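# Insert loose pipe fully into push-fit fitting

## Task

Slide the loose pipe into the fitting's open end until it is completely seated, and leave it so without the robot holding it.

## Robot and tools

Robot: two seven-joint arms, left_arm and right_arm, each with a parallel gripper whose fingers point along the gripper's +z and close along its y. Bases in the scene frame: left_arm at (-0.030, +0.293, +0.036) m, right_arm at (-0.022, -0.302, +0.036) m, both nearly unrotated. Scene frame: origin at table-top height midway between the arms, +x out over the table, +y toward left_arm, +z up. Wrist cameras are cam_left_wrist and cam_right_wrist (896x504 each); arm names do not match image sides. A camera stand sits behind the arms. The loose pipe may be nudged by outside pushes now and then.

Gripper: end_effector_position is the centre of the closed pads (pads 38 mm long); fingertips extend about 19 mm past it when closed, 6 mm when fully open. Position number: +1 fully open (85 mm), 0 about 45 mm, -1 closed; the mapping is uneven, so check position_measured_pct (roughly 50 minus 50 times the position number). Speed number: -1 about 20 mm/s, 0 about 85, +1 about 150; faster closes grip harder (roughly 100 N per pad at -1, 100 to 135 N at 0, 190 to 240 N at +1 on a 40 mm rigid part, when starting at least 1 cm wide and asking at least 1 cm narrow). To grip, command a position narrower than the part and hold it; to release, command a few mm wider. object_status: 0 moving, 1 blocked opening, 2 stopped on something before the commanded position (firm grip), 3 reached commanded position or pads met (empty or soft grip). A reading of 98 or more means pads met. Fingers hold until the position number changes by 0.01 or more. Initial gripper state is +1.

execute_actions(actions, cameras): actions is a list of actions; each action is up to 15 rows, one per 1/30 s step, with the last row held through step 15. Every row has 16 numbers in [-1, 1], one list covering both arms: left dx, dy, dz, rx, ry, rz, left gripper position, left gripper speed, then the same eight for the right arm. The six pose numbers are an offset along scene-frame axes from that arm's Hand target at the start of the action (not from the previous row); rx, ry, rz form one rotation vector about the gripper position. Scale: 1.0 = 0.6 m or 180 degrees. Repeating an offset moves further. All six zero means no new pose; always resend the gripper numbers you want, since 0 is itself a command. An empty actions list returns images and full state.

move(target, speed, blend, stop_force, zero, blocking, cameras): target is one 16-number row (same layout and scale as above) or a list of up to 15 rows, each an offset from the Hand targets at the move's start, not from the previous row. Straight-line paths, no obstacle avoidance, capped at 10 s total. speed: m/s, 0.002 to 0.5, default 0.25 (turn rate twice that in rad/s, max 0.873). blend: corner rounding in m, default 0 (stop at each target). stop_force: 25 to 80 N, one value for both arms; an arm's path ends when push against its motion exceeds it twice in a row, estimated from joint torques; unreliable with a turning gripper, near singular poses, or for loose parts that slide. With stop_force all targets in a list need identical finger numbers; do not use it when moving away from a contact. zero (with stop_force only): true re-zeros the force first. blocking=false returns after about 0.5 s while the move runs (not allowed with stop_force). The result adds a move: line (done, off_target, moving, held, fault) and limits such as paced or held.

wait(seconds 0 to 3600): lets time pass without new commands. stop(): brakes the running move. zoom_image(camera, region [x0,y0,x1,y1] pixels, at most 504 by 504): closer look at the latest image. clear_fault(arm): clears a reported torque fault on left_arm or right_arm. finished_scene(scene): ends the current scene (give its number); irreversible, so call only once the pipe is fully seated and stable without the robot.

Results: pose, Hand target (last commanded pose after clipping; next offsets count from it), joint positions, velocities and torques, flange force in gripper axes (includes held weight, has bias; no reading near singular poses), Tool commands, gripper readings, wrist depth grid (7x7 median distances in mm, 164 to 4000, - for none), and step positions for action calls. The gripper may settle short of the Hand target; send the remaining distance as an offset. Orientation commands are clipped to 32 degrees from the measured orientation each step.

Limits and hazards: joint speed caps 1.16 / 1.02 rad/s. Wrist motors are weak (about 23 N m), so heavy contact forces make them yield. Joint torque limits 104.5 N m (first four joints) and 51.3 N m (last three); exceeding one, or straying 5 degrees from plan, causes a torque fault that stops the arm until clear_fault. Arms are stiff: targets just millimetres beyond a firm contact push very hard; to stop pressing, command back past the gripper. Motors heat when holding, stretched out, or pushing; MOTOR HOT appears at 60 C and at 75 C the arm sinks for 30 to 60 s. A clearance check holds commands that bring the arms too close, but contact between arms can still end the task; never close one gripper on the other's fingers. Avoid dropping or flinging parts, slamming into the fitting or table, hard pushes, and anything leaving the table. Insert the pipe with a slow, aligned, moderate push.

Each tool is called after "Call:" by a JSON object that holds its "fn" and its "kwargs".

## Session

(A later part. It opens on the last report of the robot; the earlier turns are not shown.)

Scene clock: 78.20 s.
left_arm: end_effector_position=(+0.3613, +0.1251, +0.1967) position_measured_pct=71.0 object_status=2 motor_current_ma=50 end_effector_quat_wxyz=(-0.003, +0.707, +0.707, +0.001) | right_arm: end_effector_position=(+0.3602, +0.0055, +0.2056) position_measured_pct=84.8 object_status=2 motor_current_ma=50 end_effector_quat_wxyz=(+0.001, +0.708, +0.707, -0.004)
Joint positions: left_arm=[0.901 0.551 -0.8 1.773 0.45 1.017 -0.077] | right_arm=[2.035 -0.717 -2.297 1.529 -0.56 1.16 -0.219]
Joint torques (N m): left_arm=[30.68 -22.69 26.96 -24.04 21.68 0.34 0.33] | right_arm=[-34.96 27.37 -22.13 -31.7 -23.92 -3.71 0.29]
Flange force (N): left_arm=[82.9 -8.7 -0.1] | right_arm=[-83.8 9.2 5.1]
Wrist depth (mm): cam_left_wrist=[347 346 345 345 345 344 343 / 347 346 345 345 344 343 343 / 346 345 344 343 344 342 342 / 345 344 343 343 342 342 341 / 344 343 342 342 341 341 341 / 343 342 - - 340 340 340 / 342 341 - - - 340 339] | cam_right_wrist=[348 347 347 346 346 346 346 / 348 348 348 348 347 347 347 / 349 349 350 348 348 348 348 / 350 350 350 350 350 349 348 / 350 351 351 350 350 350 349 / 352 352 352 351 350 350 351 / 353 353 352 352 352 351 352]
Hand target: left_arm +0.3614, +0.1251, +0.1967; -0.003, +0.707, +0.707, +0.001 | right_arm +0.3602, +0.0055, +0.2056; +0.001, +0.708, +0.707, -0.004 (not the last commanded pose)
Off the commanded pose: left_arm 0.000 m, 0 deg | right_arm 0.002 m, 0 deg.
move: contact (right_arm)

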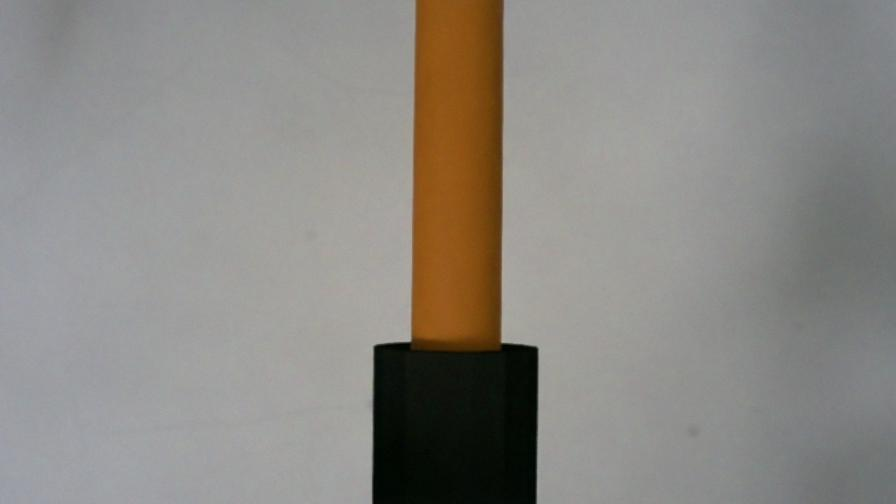

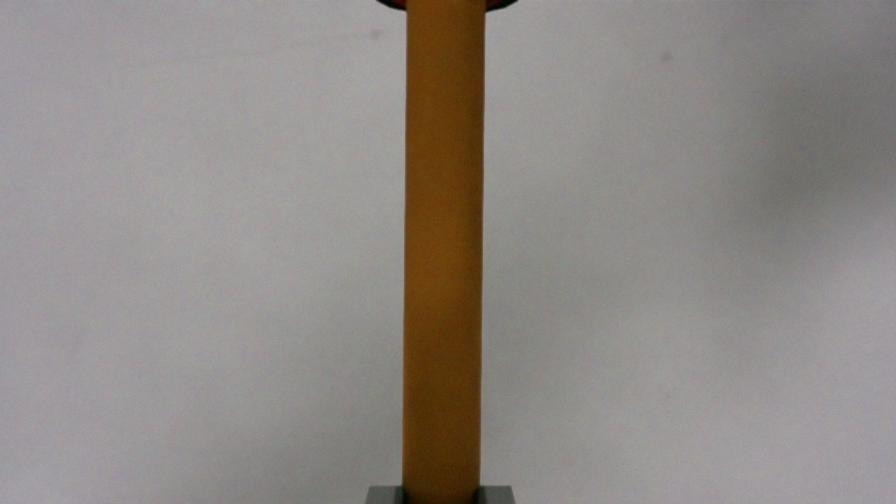

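Call:
{"fn": "move", "kwargs": {"target": [[0,0,0,0,0,0,-1,0.2,0,-0.0185,0,0,0,0,-1,0.2],[0,0,0,0,0,0,-1,0.2,0,-0.0185,0,0,0,0,0,-0.5],[0,0,0,0,0,0,-1,0.2,0,-0.0185,0.1,0,0,0,0,-0.5],[0,0,0,0,0,0,-1,0.2,0,-0.4,0.1,0,0,0,0,-0.5]], "blend": [0,0,0.03,0], "speed": [0.05,0.1,0.15,0.3]}}

Call:
{"fn": "move", "kwargs": {"target": [0,0.0333,-0.26,0,0,0,-1,0.2,0,0,0,0,0,0,0,-0.5], "cameras": ["all"]}}

Scene clock: 81.70 s.
left_arm: end_effector_position=(+0.3614, +0.1251, +0.1967) position_measured_pct=71.0 object_status=2 motor_current_ma=50 end_effector_quat_wxyz=(-0.003, +0.707, +0.707, +0.001) | right_arm: end_effector_position=(+0.3602, -0.2344, +0.2656) position_measured_pct=49.8 object_status=3 motor_current_ma=0 end_effector_quat_wxyz=(+0.001, +0.708, +0.707, -0.004)
Joint positions: left_arm=[0.901 0.551 -0.8 1.773 0.451 1.017 -0.077] | right_arm=[2.32 -0.438 -2.158 1.771 -0.389 1.15 0.217]
Joint torques (N m): left_arm=[1.54 -14.19 -2.61 -7.96 -0.39 0.15 -0.31] | right_arm=[-2.58 12.87 4.88 -9.48 -0.09 -0.02 -0.09]
Flange force (N): left_arm=[4.2 -2.5 1.0] | right_arm=[-6.0 5.6 9.0]
Wrist depth (mm): cam_left_wrist=[346 346 345 344 343 342 342 / 346 344 344 344 342 342 341 / 345 345 344 343 342 342 341 / 345 344 343 342 341 341 340 / 344 343 343 342 341 341 340 / 344 343 - - 341 340 340 / 343 342 - - - 340 338] | cam_right_wrist=[411 411 412 411 411 411 410 / 411 411 411 411 410 411 410 / 413 411 412 411 411 410 410 / 412 413 410 411 410 410 410 / 412 412 411 412 410 411 410 / 414 413 412 412 410 411 411 / 412 412 410 412 411 410 411]
Hand target: left_arm +0.3614, +0.1251, +0.1967; -0.003, +0.707, +0.707, +0.001 | right_arm +0.3602, -0.2345, +0.2656; +0.001, +0.708, +0.707, -0.004
Off the commanded pose: left_arm 0.000 m, 0 deg | right_arm 0.000 m, 0 deg.
move: done

Scene clock: 82.93 s.
left_arm: end_effector_position=(+0.3614, +0.1450, +0.0407) position_measured_pct=71.0 object_status=2 motor_current_ma=50 end_effector_quat_wxyz=(-0.003, +0.707, +0.707, +0.001) | right_arm: end_effector_position=(+0.3602, -0.2345, +0.2656) position_measured_pct=49.8 object_status=3 motor_current_ma=0 end_effector_quat_wxyz=(+0.001, +0.708, +0.707, -0.004)
Joint positions: left_arm=[0.718 0.81 -0.599 1.939 0.749 0.634 -0.375] | right_arm=[2.32 -0.438 -2.158 1.771 -0.389 1.15 0.217]
Joint torques (N m): left_arm=[1.59 -16.33 -2.76 -4.81 -0.49 0.11 -0.23] | right_arm=[-2.41 12.84 4.91 -9.42 -0.05 -0.05 0.03]
Flange force (N): left_arm=[4.8 -3.3 0.1] | right_arm=[-5.4 5.3 8.6]
Wrist depth (mm): cam_left_wrist=[189 189 188 - 187 187 186 / 189 188 188 - 187 186 186 / 189 188 188 - 186 186 186 / 188 188 187 - 186 186 185 / 188 187 187 - 186 186 185 / 188 187 187 - 186 185 185 / 188 187 187 - 185 185 185] | cam_right_wrist=[412 412 409 411 410 411 410 / 413 411 411 412 411 411 410 / 411 412 411 411 411 410 410 / 412 412 411 411 410 411 410 / 413 413 412 411 411 411 411 / 412 412 411 412 411 410 411 / 412 412 413 412 412 411 411]
Hand target: left_arm +0.3614, +0.1450, +0.0407; -0.003, +0.707, +0.707, +0.001 | right_arm +0.3602, -0.2345, +0.2656; +0.001, +0.708, +0.707, -0.004
Off the commanded pose: left_arm 0.000 m, 0 deg | right_arm 0.000 m, 0 deg.
move: done

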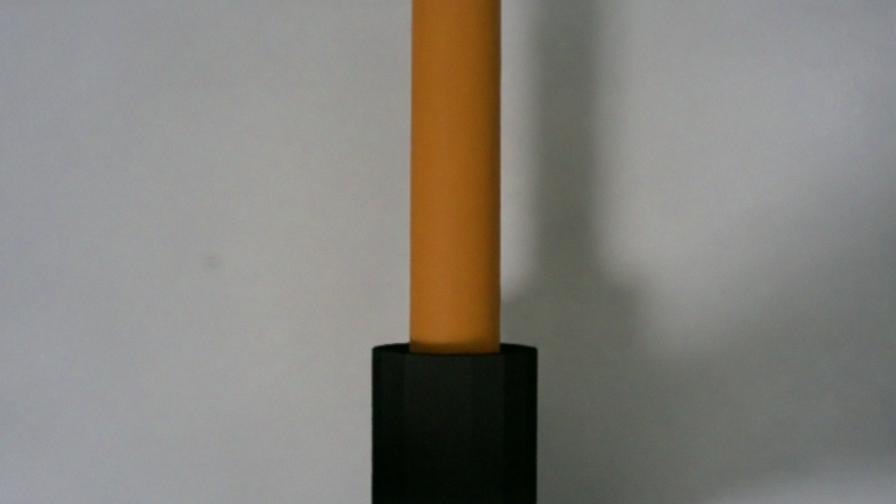

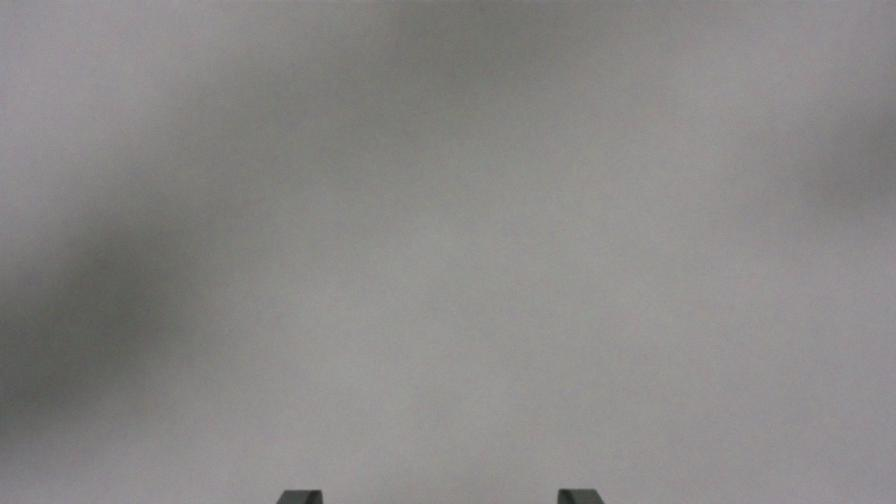

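Lower to z≈.0225, release, rise and look.

Call:
{"fn": "move", "kwargs": {"target": [0,0,-0.0303,0,0,0,-1,0.2,0,0,0,0,0,0,0,-0.5], "stop_force": 25, "speed": 0.025}}

Call:
{"fn": "move", "kwargs": {"target": [[0,0,0,0,0,0,0.3,-0.7,0,0,0,0,0,0,0,-0.5],[0,0,0.15,0,0,0,0.3,-0.7,0,0,0,0,0,0,0,-0.5],[0,-0.17,0.4,0,0,0,0.3,-0.7,0,0,0,0,0,0,0,-0.5]], "blend": [0,0.03,0], "cameras": ["cam_left_wrist"]}}

Scene clock: 84.63 s.
left_arm: end_effector_position=(+0.3613, +0.1450, +0.0225) position_measured_pct=71.0 object_status=2 motor_current_ma=50 end_effector_quat_wxyz=(-0.003, +0.707, +0.707, +0.001) | right_arm: end_effector_position=(+0.3602, -0.2345, +0.2656) position_measured_pct=49.8 object_status=3 motor_current_ma=0 end_effector_quat_wxyz=(+0.001, +0.708, +0.707, -0.004)
Joint positions: left_arm=[0.695 0.844 -0.564 1.943 0.786 0.592 -0.406] | right_arm=[2.32 -0.438 -2.158 1.771 -0.389 1.15 0.217]
Joint torques (N m): left_arm=[1.48 -16.71 -2.49 -4.4 -0.39 0.16 -0.32] | right_arm=[-2.42 12.82 4.8 -9.4 -0.13 -0.04 0.05]
Flange force (N): left_arm=[4.2 -3.1 -0.6] | right_arm=[-5.4 5.0 8.3]
Wrist depth (mm): cam_left_wrist=[170 170 170 - 169 168 168 / 170 170 169 - 168 168 168 / 170 170 169 - 168 168 167 / 170 169 169 - 168 168 167 / 170 169 169 - 168 168 167 / 169 169 169 - 168 167 167 / 169 169 168 - 167 167 167] | cam_right_wrist=[412 411 412 409 412 410 410 / 412 411 411 411 410 411 411 / 411 410 411 412 411 411 411 / 412 410 412 411 411 410 411 / 412 412 412 411 411 411 410 / 413 411 412 411 412 411 411 / 412 412 412 412 411 411 411]
Hand target: left_arm +0.3613, +0.1450, +0.0225; -0.003, +0.707, +0.707, +0.001 | right_arm +0.3602, -0.2345, +0.2656; +0.001, +0.708, +0.707, -0.004
Off the commanded pose: left_arm 0.000 m, 0 deg | right_arm 0.000 m, 0 deg.
move: done

Scene clock: 87.50 s.
left_arm: end_effector_position=(+0.3614, +0.0431, +0.2625) position_measured_pct=35.1 object_status=3 motor_current_ma=0 end_effector_quat_wxyz=(-0.003, +0.707, +0.707, +0.001) | right_arm: end_effector_position=(+0.3602, -0.2345, +0.2656) position_measured_pct=49.8 object_status=3 motor_current_ma=0 end_effector_quat_wxyz=(+0.001, +0.708, +0.707, -0.004)
Joint positions: left_arm=[1.03 0.542 -0.798 1.531 0.395 1.243 0.165] | right_arm=[2.32 -0.438 -2.158 1.771 -0.389 1.15 0.217]
Joint torques (N m): left_arm=[1.53 -14.84 -2.53 -8.52 -0.41 0.11 -0.36] | right_arm=[-2.46 12.81 5 -9.5 -0.05 0.04 0.03]
Flange force (N): left_arm=[3.9 -1.6 -0.1] | right_arm=[-5.6 5.1 9.1]
Wrist depth (mm): cam_left_wrist=[409 409 409 408 409 407 408 / 409 409 408 408 407 407 407 / 409 408 408 408 408 407 406 / 408 408 408 408 407 407 406 / 408 407 408 407 407 407 406 / 408 407 407 406 406 406 406 / 407 406 406 406 406 406 406] | cam_right_wrist=[411 413 412 411 411 411 411 / 413 412 411 410 411 411 409 / 413 411 411 411 411 410 410 / 411 413 411 410 411 411 410 / 412 412 412 413 411 410 410 / 412 412 411 412 411 411 411 / 412 411 411 411 412 411 411]
Hand target: left_arm +0.3613, +0.0430, +0.2625; -0.003, +0.707, +0.707, +0.001 | right_arm +0.3602, -0.2345, +0.2656; +0.001, +0.708, +0.707, -0.004
Off the commanded pose: left_arm 0.000 m, 0 deg | right_arm 0.000 m, 0 deg.
move: done

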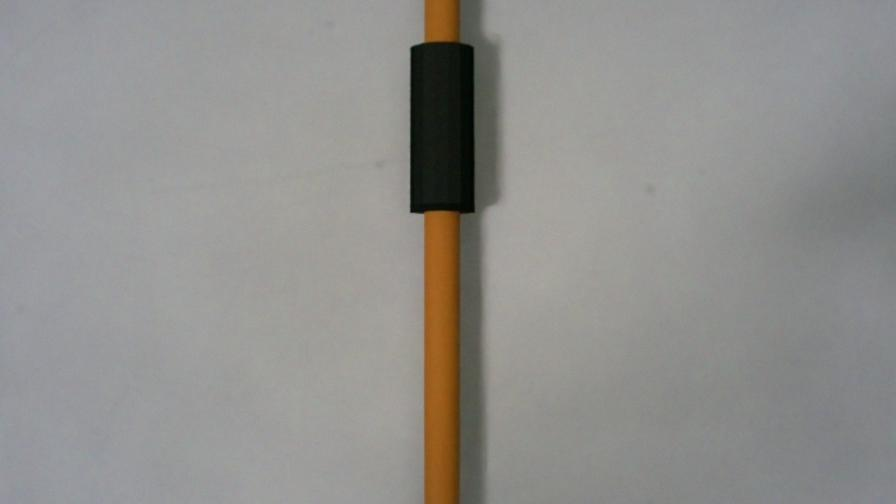

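Looks seated and at rest.

Call:
{"fn": "finished_scene", "kwargs": {"scene": 1}}

The scene is finished: the task was done.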